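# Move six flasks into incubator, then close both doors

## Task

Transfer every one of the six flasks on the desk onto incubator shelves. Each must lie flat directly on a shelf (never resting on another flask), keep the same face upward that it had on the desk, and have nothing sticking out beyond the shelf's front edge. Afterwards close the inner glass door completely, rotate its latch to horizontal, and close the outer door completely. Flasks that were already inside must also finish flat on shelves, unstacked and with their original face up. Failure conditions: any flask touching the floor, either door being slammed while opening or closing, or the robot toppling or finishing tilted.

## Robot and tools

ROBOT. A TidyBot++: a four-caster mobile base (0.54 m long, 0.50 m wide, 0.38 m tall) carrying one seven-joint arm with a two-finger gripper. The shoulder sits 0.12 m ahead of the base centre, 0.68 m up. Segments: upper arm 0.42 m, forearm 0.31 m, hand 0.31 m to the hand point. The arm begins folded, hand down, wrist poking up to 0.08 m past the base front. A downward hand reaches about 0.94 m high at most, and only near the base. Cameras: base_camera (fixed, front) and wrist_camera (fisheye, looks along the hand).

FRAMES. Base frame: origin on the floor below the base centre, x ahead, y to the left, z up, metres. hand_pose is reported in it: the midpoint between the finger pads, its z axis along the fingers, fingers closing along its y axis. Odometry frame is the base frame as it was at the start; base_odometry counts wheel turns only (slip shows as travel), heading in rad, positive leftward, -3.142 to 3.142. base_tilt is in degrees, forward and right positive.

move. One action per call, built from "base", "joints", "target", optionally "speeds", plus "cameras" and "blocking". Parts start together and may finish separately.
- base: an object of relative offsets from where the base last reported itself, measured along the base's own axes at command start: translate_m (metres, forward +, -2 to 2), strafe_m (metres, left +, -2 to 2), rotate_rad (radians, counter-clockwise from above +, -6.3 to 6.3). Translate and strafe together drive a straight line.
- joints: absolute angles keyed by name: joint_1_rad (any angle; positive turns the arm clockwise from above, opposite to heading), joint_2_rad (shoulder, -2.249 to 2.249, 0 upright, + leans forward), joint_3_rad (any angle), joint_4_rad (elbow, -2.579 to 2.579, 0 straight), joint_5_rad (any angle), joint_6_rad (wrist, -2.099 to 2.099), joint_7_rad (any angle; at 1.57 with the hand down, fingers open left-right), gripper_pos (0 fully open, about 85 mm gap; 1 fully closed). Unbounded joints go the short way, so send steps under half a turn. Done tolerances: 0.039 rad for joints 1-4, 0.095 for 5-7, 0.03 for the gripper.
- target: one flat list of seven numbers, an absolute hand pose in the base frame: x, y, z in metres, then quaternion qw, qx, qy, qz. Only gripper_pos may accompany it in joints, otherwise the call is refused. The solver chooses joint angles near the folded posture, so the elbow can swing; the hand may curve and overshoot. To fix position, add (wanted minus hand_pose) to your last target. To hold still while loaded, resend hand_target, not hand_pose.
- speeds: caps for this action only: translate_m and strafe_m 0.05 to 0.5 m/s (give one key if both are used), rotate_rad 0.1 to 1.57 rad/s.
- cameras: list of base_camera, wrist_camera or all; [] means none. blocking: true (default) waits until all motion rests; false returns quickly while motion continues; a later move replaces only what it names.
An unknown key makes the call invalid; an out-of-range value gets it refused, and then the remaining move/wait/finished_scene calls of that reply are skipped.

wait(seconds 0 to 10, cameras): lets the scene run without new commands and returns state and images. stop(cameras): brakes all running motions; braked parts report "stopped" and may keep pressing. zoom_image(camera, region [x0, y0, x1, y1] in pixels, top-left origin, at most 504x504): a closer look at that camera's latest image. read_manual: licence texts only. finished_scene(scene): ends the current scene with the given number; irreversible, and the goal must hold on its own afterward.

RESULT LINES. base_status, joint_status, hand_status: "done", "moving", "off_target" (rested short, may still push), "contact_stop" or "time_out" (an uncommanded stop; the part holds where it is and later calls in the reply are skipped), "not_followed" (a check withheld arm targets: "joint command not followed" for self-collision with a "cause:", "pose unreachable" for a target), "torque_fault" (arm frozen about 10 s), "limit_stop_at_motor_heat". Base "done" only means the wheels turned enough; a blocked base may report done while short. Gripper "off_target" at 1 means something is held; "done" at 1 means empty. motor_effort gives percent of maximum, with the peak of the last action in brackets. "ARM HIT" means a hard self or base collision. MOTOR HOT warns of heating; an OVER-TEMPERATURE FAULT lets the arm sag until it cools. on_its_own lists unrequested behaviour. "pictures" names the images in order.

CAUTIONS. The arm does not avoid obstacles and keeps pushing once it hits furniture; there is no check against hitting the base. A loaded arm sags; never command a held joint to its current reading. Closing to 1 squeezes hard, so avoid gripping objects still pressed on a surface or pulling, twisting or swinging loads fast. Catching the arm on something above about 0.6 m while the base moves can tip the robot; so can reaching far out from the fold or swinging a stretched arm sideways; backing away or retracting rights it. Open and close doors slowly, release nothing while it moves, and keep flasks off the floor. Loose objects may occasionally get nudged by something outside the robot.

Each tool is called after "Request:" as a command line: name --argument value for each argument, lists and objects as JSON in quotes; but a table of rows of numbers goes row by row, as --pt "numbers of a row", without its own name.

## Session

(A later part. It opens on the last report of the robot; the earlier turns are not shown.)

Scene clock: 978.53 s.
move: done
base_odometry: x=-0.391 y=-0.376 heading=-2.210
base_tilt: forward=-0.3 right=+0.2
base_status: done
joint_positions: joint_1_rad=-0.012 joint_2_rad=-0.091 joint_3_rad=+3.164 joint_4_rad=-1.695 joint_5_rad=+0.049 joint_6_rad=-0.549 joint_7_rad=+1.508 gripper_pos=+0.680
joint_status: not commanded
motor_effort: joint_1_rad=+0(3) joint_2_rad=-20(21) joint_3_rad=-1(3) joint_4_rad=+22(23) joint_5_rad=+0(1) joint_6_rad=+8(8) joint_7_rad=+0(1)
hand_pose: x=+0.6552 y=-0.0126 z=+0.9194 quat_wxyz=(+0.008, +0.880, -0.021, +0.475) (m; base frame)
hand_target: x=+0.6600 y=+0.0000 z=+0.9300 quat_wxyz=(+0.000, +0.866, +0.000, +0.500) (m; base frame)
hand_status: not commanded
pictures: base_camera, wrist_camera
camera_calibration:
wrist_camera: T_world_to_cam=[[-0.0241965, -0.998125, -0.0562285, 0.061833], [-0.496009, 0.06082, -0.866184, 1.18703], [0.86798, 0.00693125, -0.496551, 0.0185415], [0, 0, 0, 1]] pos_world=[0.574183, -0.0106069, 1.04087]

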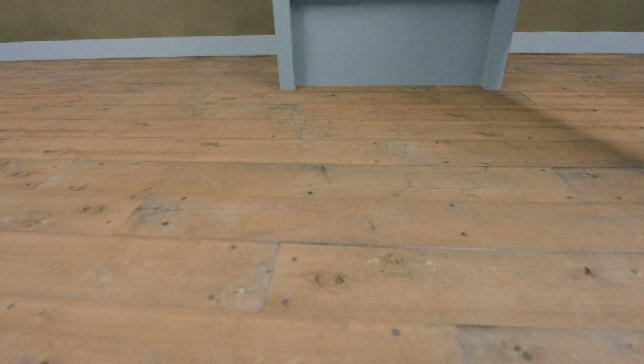

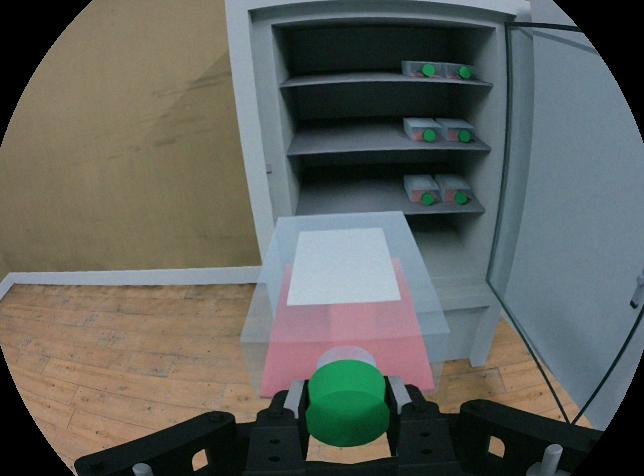

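Request:
move --target '[0.80, 0.0, 0.855, 0, 0.858, 0, 0.5137]' --cameras '["wrist_camera"]'

Scene clock: 999.20 s.
move: done
base_odometry: x=-0.391 y=-0.376 heading=-2.210
base_tilt: forward=-0.4 right=+0.2
base_status: not commanded
joint_positions: joint_1_rad=-0.012 joint_2_rad=+0.256 joint_3_rad=+3.164 joint_4_rad=-1.622 joint_5_rad=+0.042 joint_6_rad=-0.287 joint_7_rad=+1.520 gripper_pos=+0.680
joint_status: not commanded
motor_effort: joint_1_rad=+0(1) joint_2_rad=-32(35) joint_3_rad=-1(1) joint_4_rad=+22(23) joint_5_rad=+0(1) joint_6_rad=+8(8) joint_7_rad=+0(1)
hand_pose: x=+0.7834 y=-0.0080 z=+0.8198 quat_wxyz=(+0.008, +0.883, -0.010, +0.470) (m; base frame)
hand_target: x=+0.8000 y=+0.0000 z=+0.8550 quat_wxyz=(+0.000, +0.858, +0.000, +0.514) (m; base frame)
hand_status: done (0.040 m and 6.0 deg from the pose sent, 0.159 m and 5.7 deg at the start)
pictures: wrist_camera
camera_calibration:
wrist_camera: T_world_to_cam=[[-0.00670945, -0.99889, -0.046633, 0.0423374], [-0.506946, 0.043595, -0.860875, 1.16828], [0.861952, 0.0178644, -0.506675, -0.129094], [0, 0, 0, 1]] pos_world=[0.70381, -0.0063344, 0.942306]

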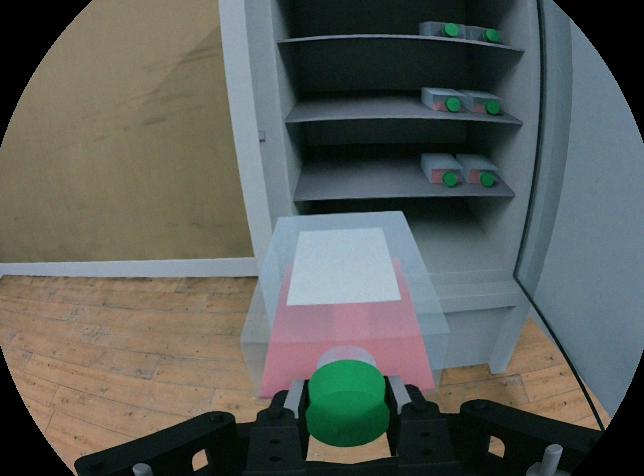

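Request:
move --target '[0.815, 0.0, 0.873, 0, 0.8406, 0, 0.5417]' --cameras '[]'

Request:
move --base '{"translate_m": 0.45, "strafe_m": -0.02}' --speeds '{"translate_m": 0.25}'

Scene clock: 1006.40 s.
move: done
base_odometry: x=-0.391 y=-0.376 heading=-2.210
base_tilt: forward=-0.4 right=+0.2
base_status: not commanded
joint_positions: joint_1_rad=-0.011 joint_2_rad=+0.263 joint_3_rad=+3.160 joint_4_rad=-1.600 joint_5_rad=+0.041 joint_6_rad=-0.216 joint_7_rad=+1.521 gripper_pos=+0.680
joint_status: not commanded
motor_effort: joint_1_rad=+0(1) joint_2_rad=-33(34) joint_3_rad=-1(2) joint_4_rad=+22(23) joint_5_rad=+0(1) joint_6_rad=+8(9) joint_7_rad=+0(0)
hand_pose: x=+0.8017 y=-0.0051 z=+0.8465 quat_wxyz=(+0.005, +0.862, -0.008, +0.507) (m; base frame)
hand_target: x=+0.8150 y=+0.0000 z=+0.8730 quat_wxyz=(+0.000, +0.841, +0.000, +0.542) (m; base frame)
hand_status: done (0.030 m and 4.8 deg from the pose sent, 0.062 m and 9.7 deg at the start)
pictures: none
No camera images: "cameras" was empty.

Scene clock: 1009.00 s.
move: done
base_odometry: x=-0.676 y=-0.725 heading=-2.211
base_tilt: forward=-0.3 right=+0.1
base_status: done
joint_positions: joint_1_rad=-0.011 joint_2_rad=+0.269 joint_3_rad=+3.158 joint_4_rad=-1.598 joint_5_rad=+0.041 joint_6_rad=-0.215 joint_7_rad=+1.521 gripper_pos=+0.680
joint_status: not commanded
motor_effort: joint_1_rad=-1(1) joint_2_rad=-33(36) joint_3_rad=+0(2) joint_4_rad=+22(23) joint_5_rad=+0(1) joint_6_rad=+9(9) joint_7_rad=+0(1)
hand_pose: x=+0.8031 y=-0.0044 z=+0.8431 quat_wxyz=(+0.005, +0.863, -0.008, +0.505) (m; base frame)
hand_target: x=+0.8150 y=+0.0000 z=+0.8730 quat_wxyz=(+0.000, +0.841, +0.000, +0.542) (m; base frame)
hand_status: not commanded
pictures: base_camera, wrist_camera
camera_calibration:
wrist_camera: T_world_to_cam=[[0.00484739, -0.998822, -0.0482744, 0.0392782], [-0.43548, 0.0413484, -0.899248, 1.17301], [0.900185, 0.0253815, -0.434766, -0.225671], [0, 0, 0, 1]] pos_world=[0.713778, -0.00354229, 0.958609]

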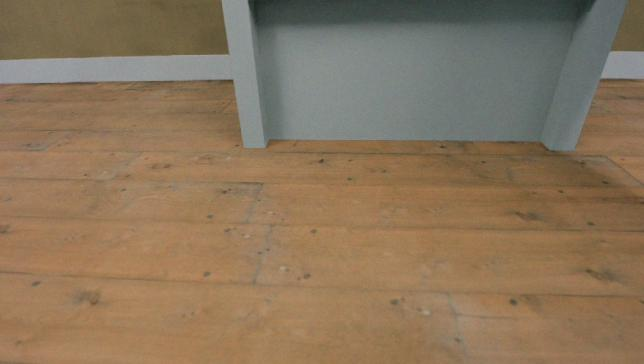

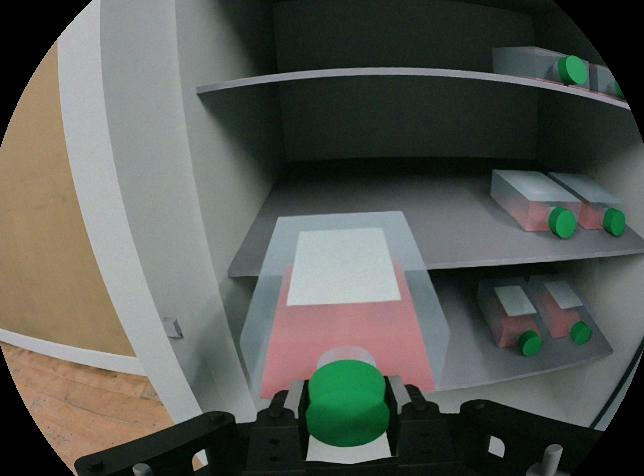

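Request:
move --base '{"translate_m": 0.17}' --speeds '{"translate_m": 0.12}' --cameras '["wrist_camera"]'

Scene clock: 1036.50 s.
move: done
base_odometry: x=-0.778 y=-0.861 heading=-2.211
base_tilt: forward=-0.3 right=+0.2
base_status: done
joint_positions: joint_1_rad=-0.010 joint_2_rad=+0.270 joint_3_rad=+3.158 joint_4_rad=-1.598 joint_5_rad=+0.041 joint_6_rad=-0.215 joint_7_rad=+1.521 gripper_pos=+0.680
joint_status: not commanded
motor_effort: joint_1_rad=+0(1) joint_2_rad=-33(36) joint_3_rad=-2(2) joint_4_rad=+21(23) joint_5_rad=+0(1) joint_6_rad=+9(9) joint_7_rad=+0(1)
hand_pose: x=+0.8034 y=-0.0043 z=+0.8426 quat_wxyz=(+0.005, +0.863, -0.008, +0.505) (m; base frame)
hand_target: x=+0.8150 y=+0.0000 z=+0.8730 quat_wxyz=(+0.000, +0.841, +0.000, +0.542) (m; base frame)
hand_status: not commanded
pictures: wrist_camera
camera_calibration:
wrist_camera: T_world_to_cam=[[0.0049607, -0.998813, -0.0484544, 0.0394484], [-0.43589, 0.0414496, -0.899045, 1.17292], [0.899986, 0.0255807, -0.435167, -0.225681], [0, 0, 0, 1]] pos_world=[0.714178, -0.00344232, 0.958209]

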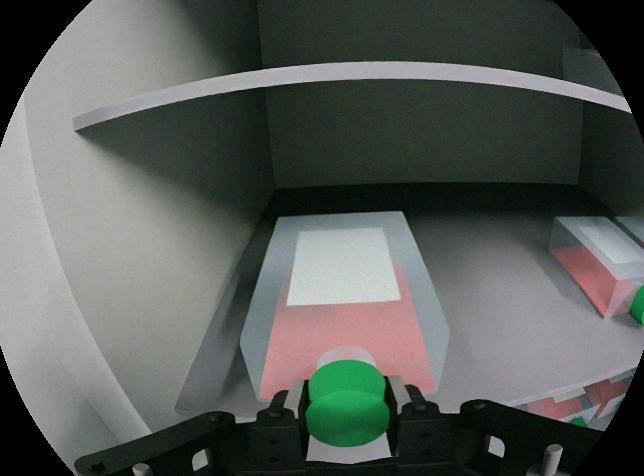

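Request:
move --base '{"translate_m": 0.08}' --speeds '{"translate_m": 0.1}' --cameras '["wrist_camera"]'

Request:
move --target '[0.815, 0.0, 0.855, 0, 0.8406, 0, 0.5417]' --cameras '["wrist_camera"]'

Scene clock: 1050.23 s.
move: done
base_odometry: x=-0.826 y=-0.926 heading=-2.211
base_tilt: forward=-0.3 right=+0.2
base_status: done
joint_positions: joint_1_rad=-0.010 joint_2_rad=+0.270 joint_3_rad=+3.158 joint_4_rad=-1.598 joint_5_rad=+0.041 joint_6_rad=-0.215 joint_7_rad=+1.521 gripper_pos=+0.680
joint_status: not commanded
motor_effort: joint_1_rad=+0(2) joint_2_rad=-33(37) joint_3_rad=-1(2) joint_4_rad=+22(23) joint_5_rad=+0(1) joint_6_rad=+9(9) joint_7_rad=+0(1)
hand_pose: x=+0.8036 y=-0.0043 z=+0.8428 quat_wxyz=(+0.004, +0.863, -0.008, +0.505) (m; base frame)
hand_target: x=+0.8150 y=+0.0000 z=+0.8730 quat_wxyz=(+0.000, +0.841, +0.000, +0.542) (m; base frame)
hand_status: not commanded
pictures: wrist_camera
camera_calibration:
wrist_camera: T_world_to_cam=[[0.00497975, -0.998813, -0.0484573, 0.0394419], [-0.435488, 0.0414554, -0.89924, 1.17295], [0.900181, 0.0255806, -0.434764, -0.226253], [0, 0, 0, 1]] pos_world=[0.714278, -0.00344231, 0.958308]

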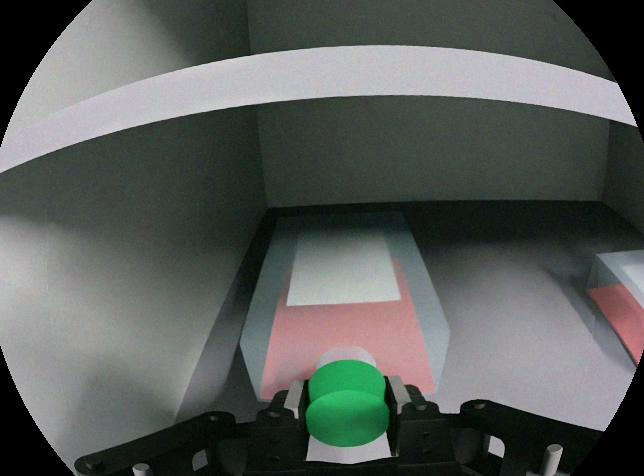

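Scene clock: 1050.93 s.
move: done
base_odometry: x=-0.826 y=-0.926 heading=-2.211
base_tilt: forward=-0.2 right=+0.1
base_status: not commanded
joint_positions: joint_1_rad=-0.010 joint_2_rad=+0.271 joint_3_rad=+3.156 joint_4_rad=-1.612 joint_5_rad=+0.041 joint_6_rad=-0.164 joint_7_rad=+1.521 gripper_pos=+0.680
joint_status: not commanded
motor_effort: joint_1_rad=-1(1) joint_2_rad=-34(34) joint_3_rad=-1(1) joint_4_rad=+22(23) joint_5_rad=+1(1) joint_6_rad=+9(9) joint_7_rad=+0(0)
hand_pose: x=+0.8077 y=-0.0027 z=+0.8479 quat_wxyz=(+0.003, +0.854, -0.006, +0.521) (m; base frame)
hand_target: x=+0.8150 y=+0.0000 z=+0.8550 quat_wxyz=(+0.000, +0.841, +0.000, +0.542) (m; base frame)
hand_status: done (0.011 m and 3.0 deg from the pose sent, 0.017 m and 5.0 deg at the start)
pictures: wrist_camera
camera_calibration:
wrist_camera: T_world_to_cam=[[0.0103703, -0.998739, -0.0491234, 0.0374163], [-0.403191, 0.0407792, -0.914207, 1.16589], [0.915057, 0.0292866, -0.402259, -0.26733], [0, 0, 0, 1]] pos_world=[0.71431, -0.00234568, 0.960167]

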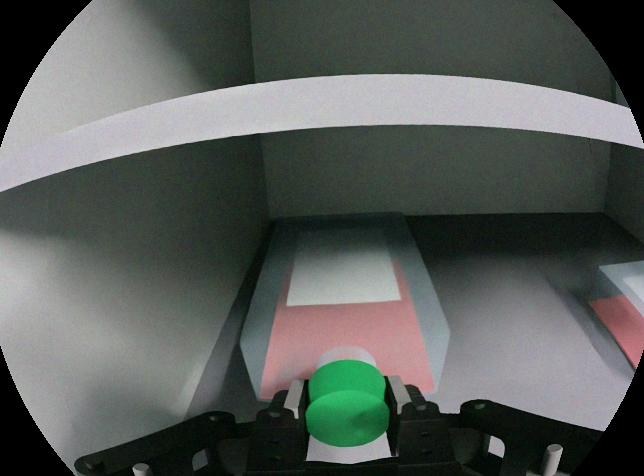

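Request:
move --target '[0.812, 0.0, 0.835, 0, 0.853, 0, 0.522]' --cameras '["wrist_camera"]'

Scene clock: 1055.83 s.
move: done
base_odometry: x=-0.826 y=-0.926 heading=-2.211
base_tilt: forward=-0.3 right=+0.2
base_status: not commanded
joint_positions: joint_1_rad=-0.010 joint_2_rad=+0.282 joint_3_rad=+3.156 joint_4_rad=-1.612 joint_5_rad=+0.041 joint_6_rad=-0.163 joint_7_rad=+1.521 gripper_pos=+0.680
joint_status: not commanded
motor_effort: joint_1_rad=+0(1) joint_2_rad=-34(35) joint_3_rad=-1(2) joint_4_rad=+23(23) joint_5_rad=+1(1) joint_6_rad=+9(9) joint_7_rad=+0(0)
hand_pose: x=+0.8094 y=-0.0027 z=+0.8406 quat_wxyz=(+0.003, +0.857, -0.006, +0.516) (m; base frame)
hand_target: x=+0.8120 y=+0.0000 z=+0.8350 quat_wxyz=(+0.000, +0.853, +0.000, +0.522) (m; base frame)
hand_status: done (0.007 m and 1.1 deg from the pose sent, 0.014 m and 0.8 deg at the start)
pictures: wrist_camera
camera_calibration:
wrist_camera: T_world_to_cam=[[0.0098858, -0.998743, -0.0491446, 0.037539], [-0.412908, 0.0406841, -0.909863, 1.16408], [0.910719, 0.0292869, -0.411987, -0.260251], [0, 0, 0, 1]] pos_world=[0.717303, -0.00224578, 0.953779]

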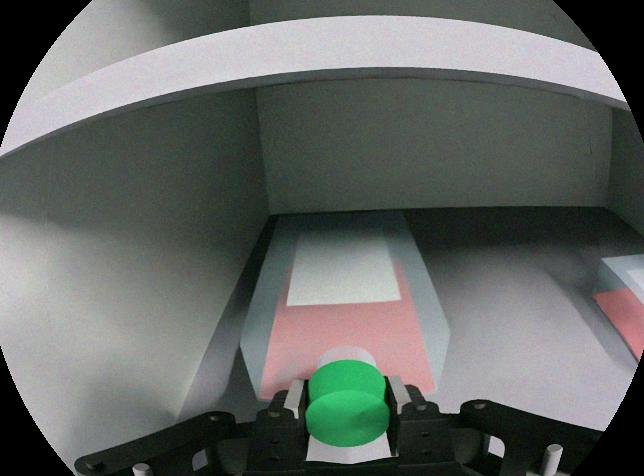

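Request:
move --target '[0.811, 0.0, 0.818, 0, 0.860, 0, 0.510]' --cameras '["wrist_camera"]'

Request:
move --target '[0.811, 0.0, 0.808, 0, 0.864, 0, 0.5035]' --cameras '["wrist_camera"]'

Scene clock: 1059.47 s.
move: done
base_odometry: x=-0.826 y=-0.926 heading=-2.211
base_tilt: forward=-0.4 right=+0.2
base_status: not commanded
joint_positions: joint_1_rad=-0.010 joint_2_rad=+0.297 joint_3_rad=+3.156 joint_4_rad=-1.619 joint_5_rad=+0.041 joint_6_rad=-0.163 joint_7_rad=+1.521 gripper_pos=+0.680
joint_status: not commanded
motor_effort: joint_1_rad=+0(1) joint_2_rad=-34(35) joint_3_rad=-1(2) joint_4_rad=+22(23) joint_5_rad=+1(1) joint_6_rad=+8(9) joint_7_rad=+0(0)
hand_pose: x=+0.8100 y=-0.0026 z=+0.8258 quat_wxyz=(+0.003, +0.862, -0.006, +0.506) (m; base frame)
hand_target: x=+0.8110 y=+0.0000 z=+0.8180 quat_wxyz=(+0.000, +0.860, +0.000, +0.510) (m; base frame)
hand_status: done (0.008 m and 1.0 deg from the pose sent, 0.023 m and 1.1 deg at the start)
pictures: wrist_camera
camera_calibration:
wrist_camera: T_world_to_cam=[[0.00872755, -0.99875, -0.049221, 0.0377918], [-0.433359, 0.0405826, -0.900307, 1.15956], [0.901179, 0.0291878, -0.432463, -0.24214], [0, 0, 0, 1]] pos_world=[0.720387, -0.00224582, 0.941104]

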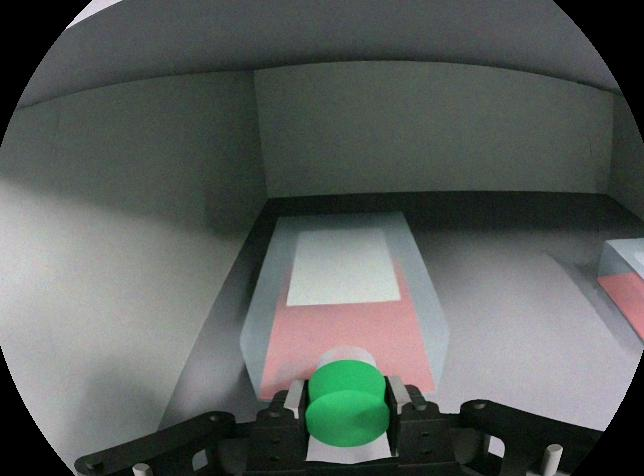

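Scene clock: 1060.07 s.
move: done
base_odometry: x=-0.826 y=-0.926 heading=-2.211
base_tilt: forward=-0.3 right=+0.2
base_status: not commanded
joint_positions: joint_1_rad=-0.010 joint_2_rad=+0.307 joint_3_rad=+3.156 joint_4_rad=-1.623 joint_5_rad=+0.041 joint_6_rad=-0.163 joint_7_rad=+1.521 gripper_pos=+0.680
joint_status: not commanded
motor_effort: joint_1_rad=+0(1) joint_2_rad=-34(35) joint_3_rad=-1(2) joint_4_rad=+21(22) joint_5_rad=+0(1) joint_6_rad=+8(9) joint_7_rad=+0(0)
hand_pose: x=+0.8103 y=-0.0026 z=+0.8173 quat_wxyz=(+0.003, +0.866, -0.006, +0.501) (m; base frame)
hand_target: x=+0.8110 y=+0.0000 z=+0.8080 quat_wxyz=(+0.000, +0.864, +0.000, +0.503) (m; base frame)
hand_status: done (0.010 m and 0.9 deg from the pose sent, 0.018 m and 0.9 deg at the start)
pictures: wrist_camera
camera_calibration:
wrist_camera: T_world_to_cam=[[0.00804461, -0.998757, -0.049197, 0.0378834], [-0.444999, 0.0404829, -0.894616, 1.15678], [0.895495, 0.0290895, -0.44412, -0.231958], [0, 0, 0, 1]] pos_world=[0.722178, -0.00224587, 0.933719]

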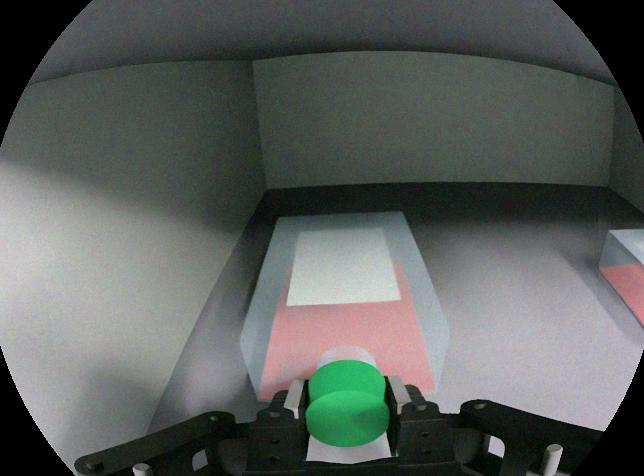

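Request:
move --target '[0.811, 0.0, 0.801, 0, 0.866, 0, 0.500]' --cameras '["wrist_camera"]'

Request:
move --target '[0.811, 0.0, 0.795, 0, 0.866, 0, 0.500]' --cameras '["wrist_camera"]'

Scene clock: 1064.33 s.
move: done
base_odometry: x=-0.826 y=-0.926 heading=-2.211
base_tilt: forward=-0.2 right=+0.2
base_status: not commanded
joint_positions: joint_1_rad=-0.010 joint_2_rad=+0.313 joint_3_rad=+3.156 joint_4_rad=-1.629 joint_5_rad=+0.041 joint_6_rad=-0.163 joint_7_rad=+1.521 gripper_pos=+0.680
joint_status: not commanded
motor_effort: joint_1_rad=+0(1) joint_2_rad=-34(35) joint_3_rad=-1(1) joint_4_rad=+22(23) joint_5_rad=+0(1) joint_6_rad=+8(9) joint_7_rad=+0(1)
hand_pose: x=+0.8095 y=-0.0026 z=+0.8096 quat_wxyz=(+0.003, +0.869, -0.006, +0.495) (m; base frame)
hand_target: x=+0.8110 y=+0.0000 z=+0.8010 quat_wxyz=(+0.000, +0.866, +0.000, +0.500) (m; base frame)
hand_status: done (0.009 m and 1.0 deg from the pose sent, 0.017 m and 0.8 deg at the start)
pictures: wrist_camera
camera_calibration:
wrist_camera: T_world_to_cam=[[0.00744117, -0.998757, -0.0492916, 0.0380778], [-0.455934, 0.0404824, -0.889093, 1.15398], [0.889983, 0.0290896, -0.455065, -0.22137], [0, 0, 0, 1]] pos_world=[0.722869, -0.00224587, 0.927132]

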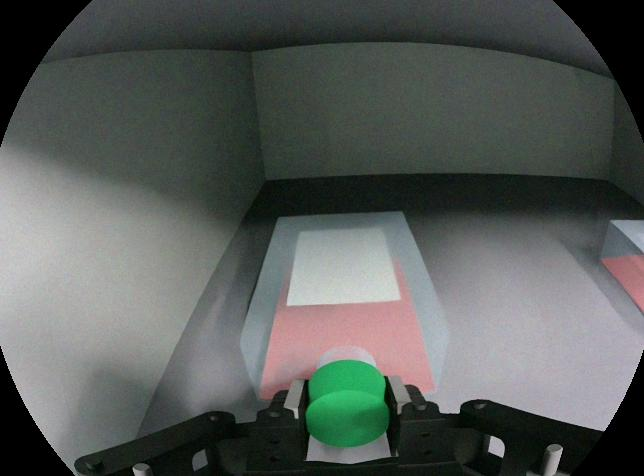

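Scene clock: 1064.87 s.
move: done
base_odometry: x=-0.826 y=-0.926 heading=-2.211
base_tilt: forward=-0.3 right=+0.2
base_status: not commanded
joint_positions: joint_1_rad=-0.010 joint_2_rad=+0.315 joint_3_rad=+3.156 joint_4_rad=-1.640 joint_5_rad=+0.041 joint_6_rad=-0.154 joint_7_rad=+1.521 gripper_pos=+0.680
joint_status: not commanded
motor_effort: joint_1_rad=-1(1) joint_2_rad=-32(34) joint_3_rad=-2(2) joint_4_rad=+19(21) joint_5_rad=+0(1) joint_6_rad=+7(8) joint_7_rad=+0(0)
hand_pose: x=+0.8081 y=-0.0025 z=+0.8044 quat_wxyz=(+0.003, +0.870, -0.006, +0.494) (m; base frame)
hand_target: x=+0.8110 y=+0.0000 z=+0.7950 quat_wxyz=(+0.000, +0.866, +0.000, +0.500) (m; base frame)
hand_status: done (0.010 m and 1.2 deg from the pose sent, 0.015 m and 1.0 deg at the start)
pictures: wrist_camera
camera_calibration:
wrist_camera: T_world_to_cam=[[0.00758937, -0.998745, -0.0495059, 0.0380335], [-0.459643, 0.0404831, -0.88718, 1.15012], [0.888071, 0.0294882, -0.458759, -0.21801], [0, 0, 0, 1]] pos_world=[0.721967, -0.00214615, 0.922237]

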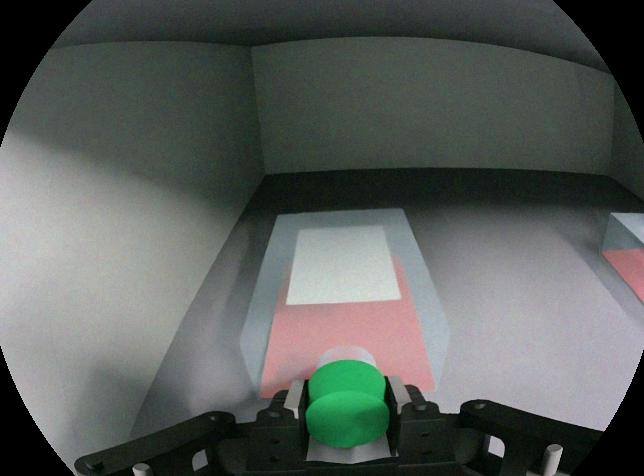

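Request:
move --target '[0.811, 0.0, 0.791, 0, 0.862, 0, 0.507]' --cameras '["wrist_camera"]'

Request:
move --joints '{"gripper_pos": 0.63}' --cameras '["wrist_camera"]'

Request:
move --joints '{"gripper_pos": 0.45}' --cameras '["wrist_camera"]'

Scene clock: 1069.73 s.
move: done
base_odometry: x=-0.826 y=-0.926 heading=-2.211
base_tilt: forward=-0.3 right=+0.1
base_status: not commanded
joint_positions: joint_1_rad=-0.010 joint_2_rad=+0.315 joint_3_rad=+3.156 joint_4_rad=-1.661 joint_5_rad=+0.041 joint_6_rad=-0.113 joint_7_rad=+1.521 gripper_pos=+0.680
joint_status: not commanded
motor_effort: joint_1_rad=-1(1) joint_2_rad=-32(33) joint_3_rad=-1(2) joint_4_rad=+19(21) joint_5_rad=+0(1) joint_6_rad=+7(7) joint_7_rad=+0(0)
hand_pose: x=+0.8088 y=-0.0022 z=+0.8037 quat_wxyz=(+0.003, +0.865, -0.006, +0.502) (m; base frame)
hand_target: x=+0.8110 y=+0.0000 z=+0.7910 quat_wxyz=(+0.000, +0.862, +0.000, +0.507) (m; base frame)
hand_status: done (0.013 m and 0.9 deg from the pose sent, 0.014 m and 1.9 deg at the start)
pictures: wrist_camera
camera_calibration:
wrist_camera: T_world_to_cam=[[0.00988278, -0.998706, -0.0498828, 0.0367199], [-0.441658, 0.0403961, -0.896274, 1.14261], [0.897129, 0.0308888, -0.440687, -0.240774], [0, 0, 0, 1]] pos_world=[0.720283, -0.00204722, 0.919813]

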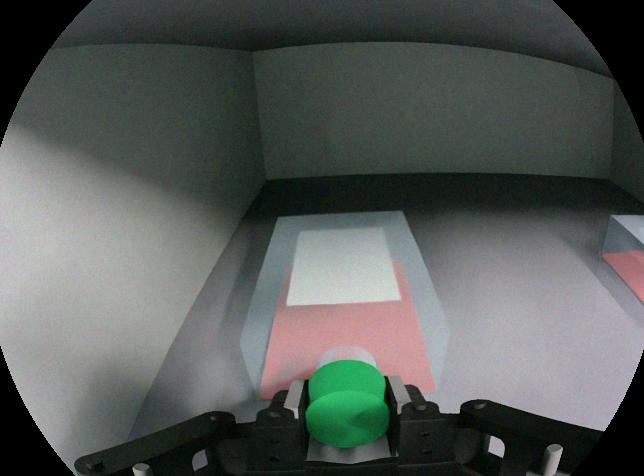

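Scene clock: 1070.37 s.
move: done
base_odometry: x=-0.826 y=-0.926 heading=-2.211
base_tilt: forward=-0.2 right=+0.1
base_status: not commanded
joint_positions: joint_1_rad=-0.010 joint_2_rad=+0.315 joint_3_rad=+3.155 joint_4_rad=-1.661 joint_5_rad=+0.041 joint_6_rad=-0.113 joint_7_rad=+1.521 gripper_pos=+0.630
joint_status: all done
motor_effort: joint_1_rad=-1(1) joint_2_rad=-32(34) joint_3_rad=-1(2) joint_4_rad=+20(21) joint_5_rad=+1(1) joint_6_rad=+7(8) joint_7_rad=+0(0)
hand_pose: x=+0.8088 y=-0.0020 z=+0.8034 quat_wxyz=(+0.002, +0.865, -0.006, +0.502) (m; base frame)
hand_target: x=+0.8110 y=+0.0000 z=+0.7910 quat_wxyz=(+0.000, +0.862, +0.000, +0.507) (m; base frame)
hand_status: not commanded
pictures: wrist_camera
camera_calibration:
wrist_camera: T_world_to_cam=[[0.010251, -0.998698, -0.0499793, 0.0367268], [-0.442273, 0.0402989, -0.895975, 1.14254], [0.896822, 0.0312891, -0.441283, -0.240232], [0, 0, 0, 1]] pos_world=[0.720384, -0.00184761, 0.919514]

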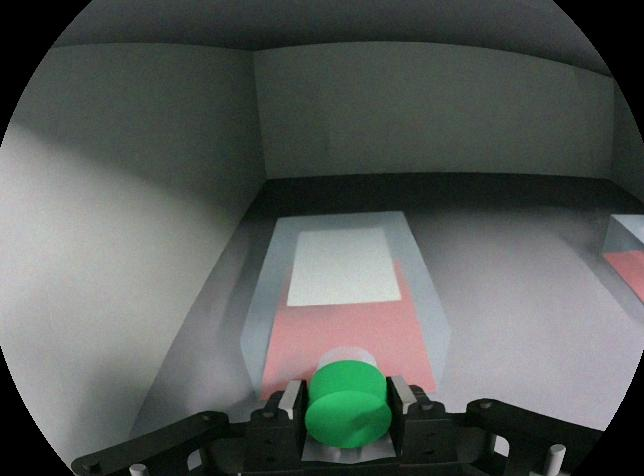

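Scene clock: 1070.97 s.
move: done
base_odometry: x=-0.826 y=-0.926 heading=-2.211
base_tilt: forward=-0.3 right=+0.2
base_status: not commanded
joint_positions: joint_1_rad=-0.010 joint_2_rad=+0.316 joint_3_rad=+3.155 joint_4_rad=-1.662 joint_5_rad=+0.041 joint_6_rad=-0.113 joint_7_rad=+1.521 gripper_pos=+0.450
joint_status: all done
motor_effort: joint_1_rad=+0(1) joint_2_rad=-33(34) joint_3_rad=-1(1) joint_4_rad=+20(21) joint_5_rad=+0(1) joint_6_rad=+8(8) joint_7_rad=+0(0)
hand_pose: x=+0.8087 y=-0.0015 z=+0.8025 quat_wxyz=(+0.002, +0.865, -0.005, +0.501) (m; base frame)
hand_target: x=+0.8110 y=+0.0000 z=+0.7910 quat_wxyz=(+0.000, +0.862, +0.000, +0.507) (m; base frame)
hand_status: not commanded
pictures: wrist_camera
camera_calibration:
wrist_camera: T_world_to_cam=[[0.0109466, -0.998676, -0.0502651, 0.0368521], [-0.443422, 0.0402071, -0.89541, 1.14221], [0.896246, 0.0320904, -0.442395, -0.239116], [0, 0, 0, 1]] pos_world=[0.720384, -0.00144827, 0.918814]

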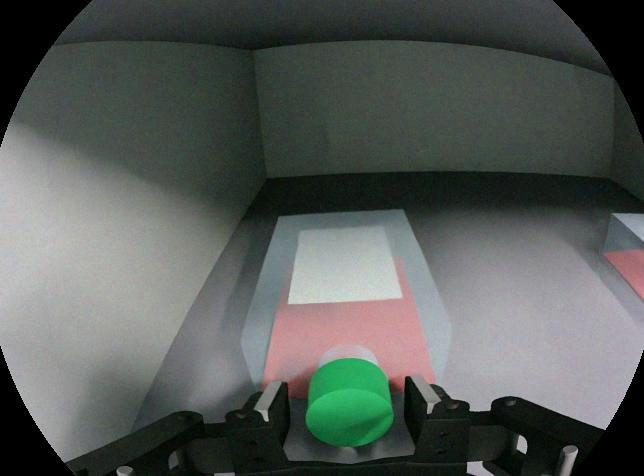

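Request:
move --base '{"translate_m": -0.12}' --speeds '{"translate_m": 0.1}' --cameras '["wrist_camera"]'

Request:
move --base '{"translate_m": -0.45}' --speeds '{"translate_m": 0.4}' --cameras '[]'

Request:
move --joints '{"joint_1_rad": 0, "joint_2_rad": -0.3, "joint_3_rad": 3.14, "joint_4_rad": -2.0, "joint_5_rad": 0, "joint_6_rad": -0.2, "joint_7_rad": 1.57}'

Scene clock: 1080.10 s.
move: done
base_odometry: x=-0.754 y=-0.829 heading=-2.211
base_tilt: forward=-0.3 right=+0.2
base_status: done
joint_positions: joint_1_rad=-0.009 joint_2_rad=+0.322 joint_3_rad=+3.154 joint_4_rad=-1.666 joint_5_rad=+0.041 joint_6_rad=-0.109 joint_7_rad=+1.521 gripper_pos=+0.450
joint_status: not commanded
motor_effort: joint_1_rad=+0(2) joint_2_rad=-34(36) joint_3_rad=-1(2) joint_4_rad=+21(22) joint_5_rad=+1(1) joint_6_rad=+7(8) joint_7_rad=+0(1)
hand_pose: x=+0.8089 y=-0.0014 z=+0.7969 quat_wxyz=(+0.002, +0.867, -0.005, +0.499) (m; base frame)
hand_target: x=+0.8110 y=+0.0000 z=+0.7910 quat_wxyz=(+0.000, +0.862, +0.000, +0.507) (m; base frame)
hand_status: not commanded
pictures: wrist_camera
camera_calibration:
wrist_camera: T_world_to_cam=[[0.0109425, -0.998659, -0.0506011, 0.036996], [-0.449079, 0.0403056, -0.892583, 1.13954], [0.893425, 0.0324909, -0.448035, -0.234987], [0, 0, 0, 1]] pos_world=[0.721281, -0.00134844, 0.913721]

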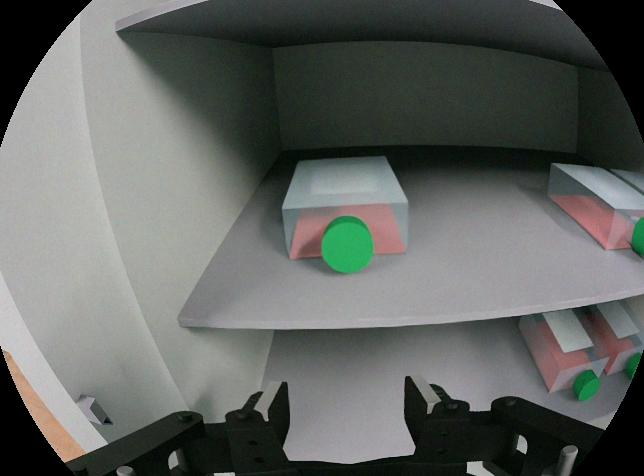

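Scene clock: 1082.27 s.
move: done
base_odometry: x=-0.485 y=-0.468 heading=-2.211
base_tilt: forward=-0.3 right=+0.2
base_status: done
joint_positions: joint_1_rad=-0.009 joint_2_rad=+0.328 joint_3_rad=+3.154 joint_4_rad=-1.668 joint_5_rad=+0.041 joint_6_rad=-0.109 joint_7_rad=+1.521 gripper_pos=+0.450
joint_status: not commanded
motor_effort: joint_1_rad=-1(1) joint_2_rad=-34(36) joint_3_rad=-1(2) joint_4_rad=+20(22) joint_5_rad=+0(1) joint_6_rad=+8(8) joint_7_rad=+0(1)
hand_pose: x=+0.8091 y=-0.0015 z=+0.7919 quat_wxyz=(+0.002, +0.869, -0.005, +0.495) (m; base frame)
hand_target: x=+0.8110 y=+0.0000 z=+0.7910 quat_wxyz=(+0.000, +0.862, +0.000, +0.507) (m; base frame)
hand_status: not commanded
pictures: none
No camera images: "cameras" was empty.

Scene clock: 1084.13 s.
move: done
base_odometry: x=-0.485 y=-0.468 heading=-2.211
base_tilt: forward=-0.3 right=+0.2
base_status: not commanded
joint_positions: joint_1_rad=-0.009 joint_2_rad=-0.290 joint_3_rad=+3.154 joint_4_rad=-1.970 joint_5_rad=+0.041 joint_6_rad=-0.131 joint_7_rad=+1.521 gripper_pos=+0.450
joint_status: all done
motor_effort: joint_1_rad=-1(2) joint_2_rad=-12(36) joint_3_rad=+0(2) joint_4_rad=+22(23) joint_5_rad=+0(1) joint_6_rad=+8(9) joint_7_rad=+0(1)
hand_pose: x=+0.6137 y=-0.0028 z=+0.9767 quat_wxyz=(-0.001, +0.787, -0.007, +0.617) (m; base frame)
hand_target: x=+0.6010 y=+0.0022 z=+0.9427 quat_wxyz=(-0.001, +0.813, +0.000, +0.582) (m; base frame)
hand_status: not commanded
pictures: base_camera, wrist_camera
camera_calibration:
wrist_camera: T_world_to_cam=[[0.0245359, -0.998361, -0.0517095, 0.0394983], [-0.178458, 0.0465201, -0.982847, 1.13455], [0.983642, 0.033343, -0.177024, -0.300025], [0, 0, 0, 1]] pos_world=[0.496618, -0.0033421, 1.06402]

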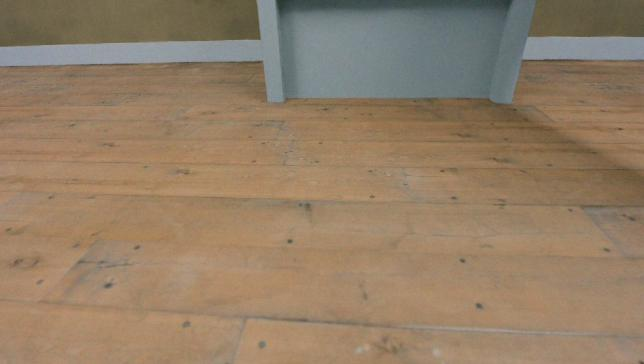

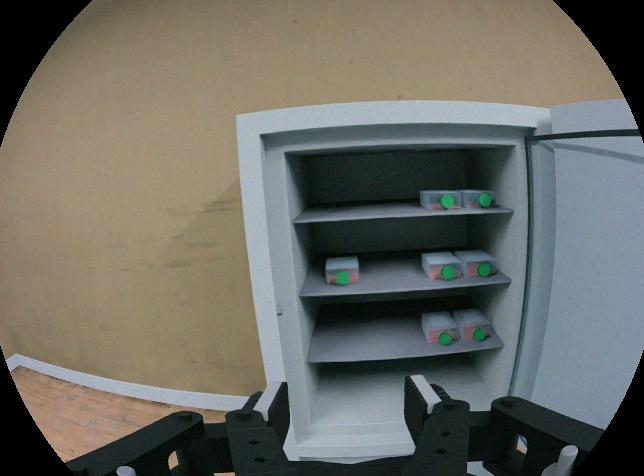

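Request:
move --base '{"translate_m": -0.014, "strafe_m": 1.53}' --cameras '[]'

Request:
move --base '{"rotate_rad": 2.438}' --joints '{"joint_6_rad": -0.45}'

Scene clock: 1115.47 s.
move: done
base_odometry: x=+0.750 y=-1.371 heading=-2.210
base_tilt: forward=-0.3 right=+0.2
base_status: done
joint_positions: joint_1_rad=-0.008 joint_2_rad=-0.290 joint_3_rad=+3.149 joint_4_rad=-1.971 joint_5_rad=+0.041 joint_6_rad=-0.131 joint_7_rad=+1.521 gripper_pos=+0.450
joint_status: not commanded
motor_effort: joint_1_rad=+0(2) joint_2_rad=-12(13) joint_3_rad=+0(3) joint_4_rad=+22(23) joint_5_rad=+0(1) joint_6_rad=+9(9) joint_7_rad=+0(1)
hand_pose: x=+0.6134 y=-0.0004 z=+0.9763 quat_wxyz=(-0.002, +0.787, -0.005, +0.617) (m; base frame)
hand_target: x=+0.6010 y=+0.0022 z=+0.9427 quat_wxyz=(-0.001, +0.813, +0.000, +0.582) (m; base frame)
hand_status: not commanded
pictures: none
No camera images: "cameras" was empty.

Scene clock: 1118.40 s.
move: done
base_odometry: x=+0.750 y=-1.371 heading=+0.227
base_tilt: forward=-0.3 right=+0.3
base_status: done
joint_positions: joint_1_rad=-0.007 joint_2_rad=-0.294 joint_3_rad=+3.131 joint_4_rad=-1.990 joint_5_rad=+0.038 joint_6_rad=-0.399 joint_7_rad=+1.521 gripper_pos=+0.450
joint_status: all done
motor_effort: joint_1_rad=+0(9) joint_2_rad=-12(31) joint_3_rad=+0(15) joint_4_rad=+22(30) joint_5_rad=+1(3) joint_6_rad=+7(12) joint_7_rad=+0(1)
hand_pose: x=+0.5783 y=+0.0054 z=+0.8895 quat_wxyz=(+0.000, +0.866, -0.002, +0.500) (m; base frame)
hand_target: x=+0.5669 y=+0.0021 z=+0.8729 quat_wxyz=(+0.000, +0.880, +0.000, +0.476) (m; base frame)
hand_status: not commanded
pictures: base_camera, wrist_camera
camera_calibration:
wrist_camera: T_world_to_cam=[[0.019244, -0.9985, -0.0512639, 0.0467743], [-0.447017, 0.0372705, -0.893749, 1.1183], [0.894318, 0.0401151, -0.445629, 0.00950688], [0, 0, 0, 1]] pos_world=[0.490499, 0.00464296, 1.00612]

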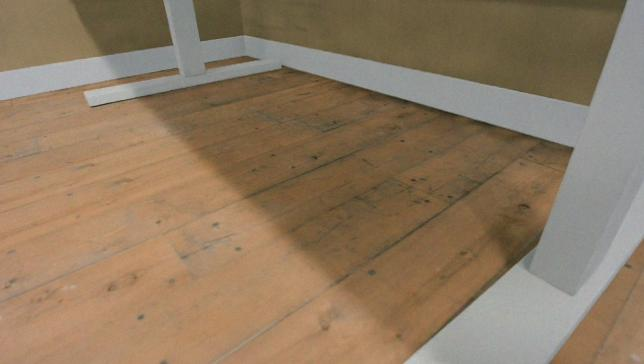

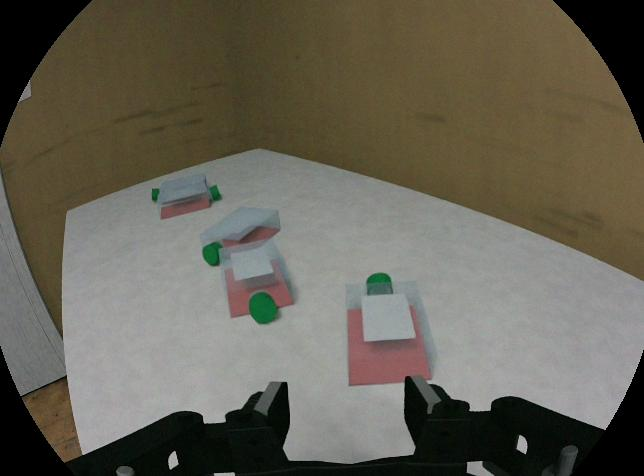

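Request:
move --target '[0.805, 0.08, 0.835, -0.0782, 0.8553, 0.1354, 0.4938]' --joints '{"gripper_pos": 0.3}' --cameras '["wrist_camera"]'

Scene clock: 1132.90 s.
move: done
base_odometry: x=+0.750 y=-1.371 heading=+0.227
base_tilt: forward=-0.3 right=+0.2
base_status: not commanded
joint_positions: joint_1_rad=+0.393 joint_2_rad=+0.359 joint_3_rad=+2.593 joint_4_rad=-1.559 joint_5_rad=-0.163 joint_6_rad=-0.342 joint_7_rad=+1.978 gripper_pos=+0.300
joint_status: all done
motor_effort: joint_1_rad=-1(1) joint_2_rad=-31(33) joint_3_rad=-5(6) joint_4_rad=+20(23) joint_5_rad=-1(1) joint_6_rad=+6(8) joint_7_rad=+0(1)
hand_pose: x=+0.7872 y=+0.0815 z=+0.8094 quat_wxyz=(-0.078, +0.876, +0.139, +0.456) (m; base frame)
hand_target: x=+0.8050 y=+0.0800 z=+0.8350 quat_wxyz=(-0.078, +0.855, +0.135, +0.494) (m; base frame)
hand_status: done (0.031 m and 5.0 deg from the pose sent, 0.245 m and 18.2 deg at the start)
pictures: wrist_camera
camera_calibration:
wrist_camera: T_world_to_cam=[[0.329908, -0.942111, -0.0599, -0.127559], [-0.509055, -0.124106, -0.85174, 1.16521], [0.794999, 0.311488, -0.52053, -0.0993498], [0, 0, 0, 1]] pos_world=[0.714221, 0.0553817, 0.9331]

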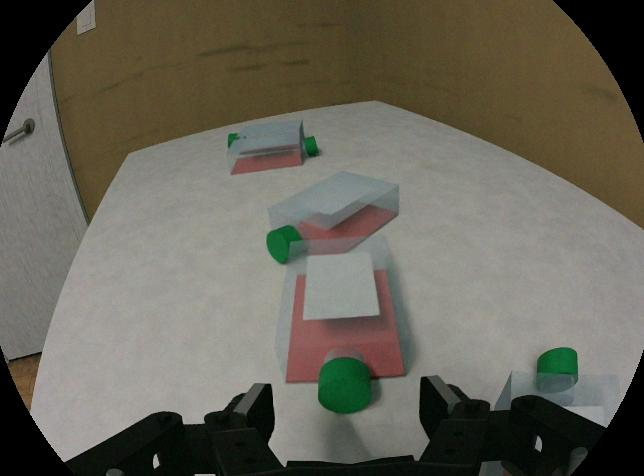

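Request:
move --target '[0.846, 0.092, 0.79, -0.077, 0.848, 0.134, 0.506]' --cameras '["wrist_camera"]'

Scene clock: 1140.97 s.
move: done
base_odometry: x=+0.750 y=-1.371 heading=+0.227
base_tilt: forward=-0.4 right=+0.2
base_status: not commanded
joint_positions: joint_1_rad=+0.376 joint_2_rad=+0.503 joint_3_rad=+2.586 joint_4_rad=-1.544 joint_5_rad=-0.031 joint_6_rad=-0.196 joint_7_rad=+1.912 gripper_pos=+0.300
joint_status: not commanded
motor_effort: joint_1_rad=+0(1) joint_2_rad=-36(39) joint_3_rad=-7(7) joint_4_rad=+19(21) joint_5_rad=+0(1) joint_6_rad=+7(8) joint_7_rad=+0(1)
hand_pose: x=+0.8323 y=+0.0717 z=+0.7617 quat_wxyz=(-0.072, +0.870, +0.132, +0.469) (m; base frame)
hand_target: x=+0.8460 y=+0.0920 z=+0.7900 quat_wxyz=(-0.077, +0.848, +0.134, +0.506) (m; base frame)
hand_status: done (0.037 m and 4.9 deg from the pose sent, 0.063 m and 6.6 deg at the start)
pictures: wrist_camera
camera_calibration:
wrist_camera: T_world_to_cam=[[0.315349, -0.947553, -0.0519352, -0.148168], [-0.485784, -0.114173, -0.86659, 1.13759], [0.815211, 0.298508, -0.496311, -0.191305], [0, 0, 0, 1]] pos_world=[0.755301, 0.0465911, 0.883182]

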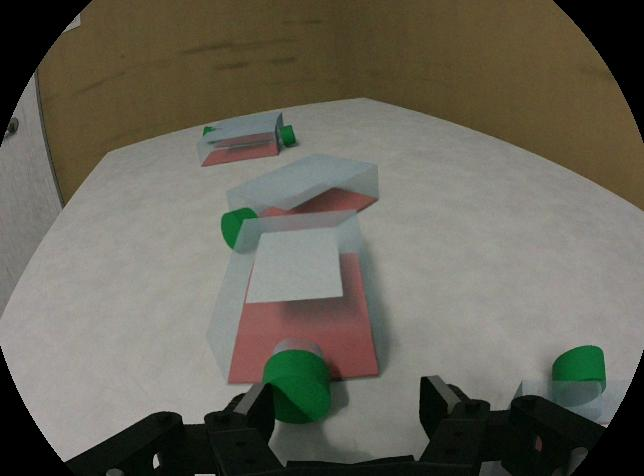

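Request:
move --target '[0.838, 0.108, 0.79, -0.077, 0.848, 0.134, 0.506]' --cameras '["wrist_camera"]'

Scene clock: 1147.87 s.
move: done
base_odometry: x=+0.750 y=-1.371 heading=+0.227
base_tilt: forward=-0.3 right=+0.2
base_status: not commanded
joint_positions: joint_1_rad=+0.312 joint_2_rad=+0.490 joint_3_rad=+2.605 joint_4_rad=-1.544 joint_5_rad=-0.028 joint_6_rad=-0.176 joint_7_rad=+1.878 gripper_pos=+0.300
joint_status: not commanded
motor_effort: joint_1_rad=+0(2) joint_2_rad=-36(37) joint_3_rad=-6(8) joint_4_rad=+20(20) joint_5_rad=+0(1) joint_6_rad=+7(7) joint_7_rad=+0(1)
hand_pose: x=+0.8311 y=+0.1059 z=+0.7719 quat_wxyz=(-0.083, +0.863, +0.141, +0.478) (m; base frame)
hand_target: x=+0.8380 y=+0.1080 z=+0.7900 quat_wxyz=(-0.077, +0.848, +0.134, +0.506) (m; base frame)
hand_status: done (0.019 m and 3.8 deg from the pose sent, 0.046 m and 4.9 deg at the start)
pictures: wrist_camera
camera_calibration:
wrist_camera: T_world_to_cam=[[0.34061, -0.93838, -0.0585543, -0.131695], [-0.465333, -0.114134, -0.877746, 1.14131], [0.816976, 0.326216, -0.475534, -0.215824], [0, 0, 0, 1]] pos_world=[0.752271, 0.0770881, 0.891441]

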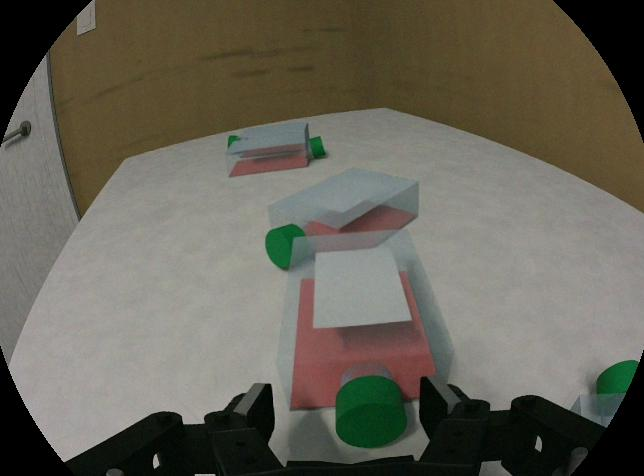

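Request:
move --base '{"translate_m": 0.006, "strafe_m": -0.009}' --target '[0.838, 0.108, 0.775, -0.077, 0.848, 0.134, 0.506]' --cameras '["wrist_camera"]'

Scene clock: 1152.93 s.
move: done
base_odometry: x=+0.758 y=-1.378 heading=+0.227
base_tilt: forward=-0.3 right=+0.2
base_status: done
joint_positions: joint_1_rad=+0.308 joint_2_rad=+0.496 joint_3_rad=+2.605 joint_4_rad=-1.560 joint_5_rad=+0.025 joint_6_rad=-0.128 joint_7_rad=+1.837 gripper_pos=+0.300
joint_status: not commanded
motor_effort: joint_1_rad=+0(4) joint_2_rad=-36(38) joint_3_rad=-7(9) joint_4_rad=+20(21) joint_5_rad=+0(1) joint_6_rad=+7(8) joint_7_rad=+0(0)
hand_pose: x=+0.8351 y=+0.1050 z=+0.7707 quat_wxyz=(-0.077, +0.857, +0.141, +0.489) (m; base frame)
hand_target: x=+0.8380 y=+0.1080 z=+0.7750 quat_wxyz=(-0.077, +0.848, +0.134, +0.506) (m; base frame)
hand_status: done (0.006 m and 2.4 deg from the pose sent, 0.008 m and 3.8 deg at the start)
pictures: wrist_camera
camera_calibration:
wrist_camera: T_world_to_cam=[[0.33652, -0.940656, -0.0438257, -0.141665], [-0.442937, -0.117047, -0.888879, 1.13221], [0.831, 0.318538, -0.45604, -0.245252], [0, 0, 0, 1]] pos_world=[0.752975, 0.0773865, 0.888344]

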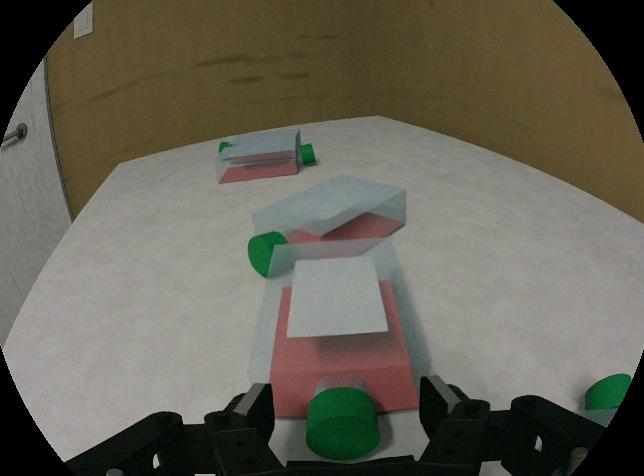

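Request:
move --target '[0.840, 0.108, 0.757, -0.077, 0.848, 0.134, 0.506]' --cameras '["wrist_camera"]'

Request:
move --target '[0.840, 0.108, 0.748, -0.077, 0.848, 0.134, 0.506]' --cameras '["wrist_camera"]'

Scene clock: 1157.07 s.
move: done
base_odometry: x=+0.758 y=-1.378 heading=+0.227
base_tilt: forward=-0.3 right=+0.2
base_status: not commanded
joint_positions: joint_1_rad=+0.307 joint_2_rad=+0.509 joint_3_rad=+2.606 joint_4_rad=-1.584 joint_5_rad=+0.078 joint_6_rad=-0.078 joint_7_rad=+1.793 gripper_pos=+0.300
joint_status: not commanded
motor_effort: joint_1_rad=+0(1) joint_2_rad=-36(37) joint_3_rad=-7(7) joint_4_rad=+20(21) joint_5_rad=+0(1) joint_6_rad=+7(8) joint_7_rad=+0(1)
hand_pose: x=+0.8374 y=+0.1041 z=+0.7624 quat_wxyz=(-0.074, +0.854, +0.140, +0.496) (m; base frame)
hand_target: x=+0.8400 y=+0.1080 z=+0.7570 quat_wxyz=(-0.077, +0.848, +0.134, +0.506) (m; base frame)
hand_status: done (0.007 m and 1.5 deg from the pose sent, 0.015 m and 2.4 deg at the start)
pictures: wrist_camera
camera_calibration:
wrist_camera: T_world_to_cam=[[0.333281, -0.942082, -0.0374815, -0.145621], [-0.429695, -0.116388, -0.895442, 1.11954], [0.839217, 0.31454, -0.443598, -0.266654], [0, 0, 0, 1]] pos_world=[0.753376, 0.0769874, 0.87874]

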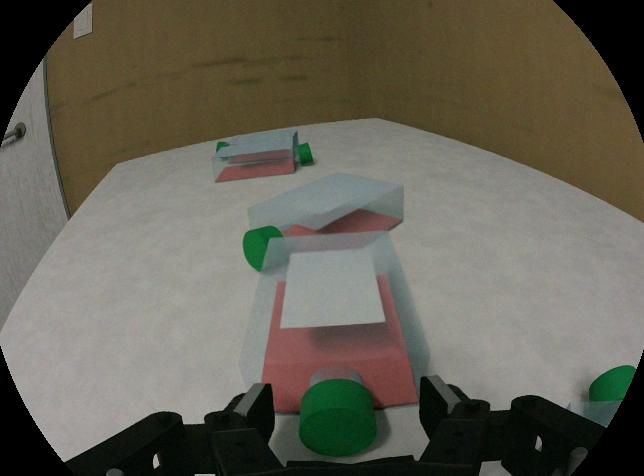

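Scene clock: 1157.70 s.
move: done
base_odometry: x=+0.758 y=-1.378 heading=+0.227
base_tilt: forward=-0.3 right=+0.3
base_status: not commanded
joint_positions: joint_1_rad=+0.305 joint_2_rad=+0.515 joint_3_rad=+2.611 joint_4_rad=-1.598 joint_5_rad=+0.102 joint_6_rad=-0.054 joint_7_rad=+1.771 gripper_pos=+0.300
joint_status: not commanded
motor_effort: joint_1_rad=+0(1) joint_2_rad=-36(37) joint_3_rad=-7(7) joint_4_rad=+19(20) joint_5_rad=+0(1) joint_6_rad=+8(8) joint_7_rad=+0(1)
hand_pose: x=+0.8374 y=+0.1034 z=+0.7562 quat_wxyz=(-0.073, +0.853, +0.139, +0.497) (m; base frame)
hand_target: x=+0.8400 y=+0.1080 z=+0.7480 quat_wxyz=(-0.077, +0.848, +0.134, +0.506) (m; base frame)
hand_status: done (0.010 m and 1.4 deg from the pose sent, 0.015 m and 1.5 deg at the start)
pictures: wrist_camera
camera_calibration:
wrist_camera: T_world_to_cam=[[0.33126, -0.942862, -0.0357525, -0.146029], [-0.427038, -0.116029, -0.896758, 1.11271], [0.841371, 0.312327, -0.441074, -0.272684], [0, 0, 0, 1]] pos_world=[0.752973, 0.0765879, 0.872341]

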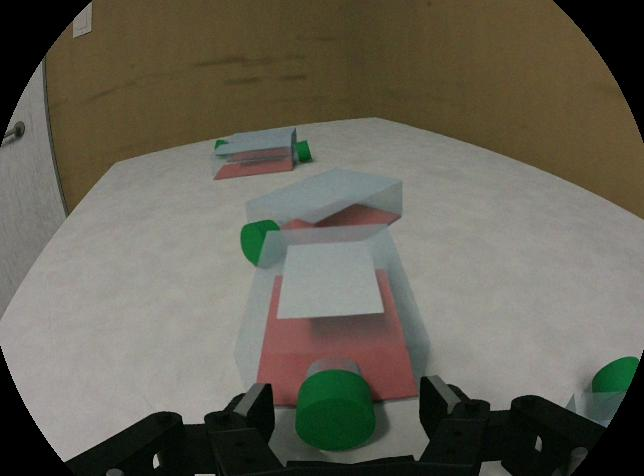

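Request:
move --base '{"translate_m": -0.001, "strafe_m": 0.006}' --target '[0.840, 0.108, 0.739, -0.077, 0.848, 0.134, 0.506]' --cameras '["wrist_camera"]'

Scene clock: 1161.27 s.
move: done
base_odometry: x=+0.756 y=-1.373 heading=+0.227
base_tilt: forward=-0.3 right=+0.2
base_status: done
joint_positions: joint_1_rad=+0.295 joint_2_rad=+0.524 joint_3_rad=+2.622 joint_4_rad=-1.613 joint_5_rad=+0.125 joint_6_rad=-0.028 joint_7_rad=+1.751 gripper_pos=+0.300
joint_status: not commanded
motor_effort: joint_1_rad=+0(3) joint_2_rad=-36(37) joint_3_rad=-6(8) joint_4_rad=+19(20) joint_5_rad=+0(1) joint_6_rad=+8(8) joint_7_rad=+0(1)
hand_pose: x=+0.8376 y=+0.1043 z=+0.7478 quat_wxyz=(-0.073, +0.853, +0.139, +0.498) (m; base frame)
hand_target: x=+0.8400 y=+0.1080 z=+0.7390 quat_wxyz=(-0.077, +0.848, +0.134, +0.506) (m; base frame)
hand_status: done (0.010 m and 1.4 deg from the pose sent, 0.018 m and 1.4 deg at the start)
pictures: wrist_camera
camera_calibration:
wrist_camera: T_world_to_cam=[[0.331102, -0.942982, -0.0339981, -0.146718], [-0.425691, -0.11712, -0.897257, 1.10476], [0.842115, 0.311556, -0.440198, -0.278117], [0, 0, 0, 1]] pos_world=[0.753074, 0.0776871, 0.863843]

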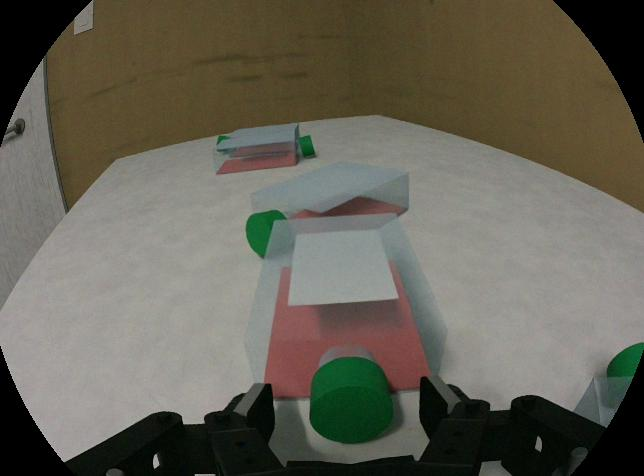

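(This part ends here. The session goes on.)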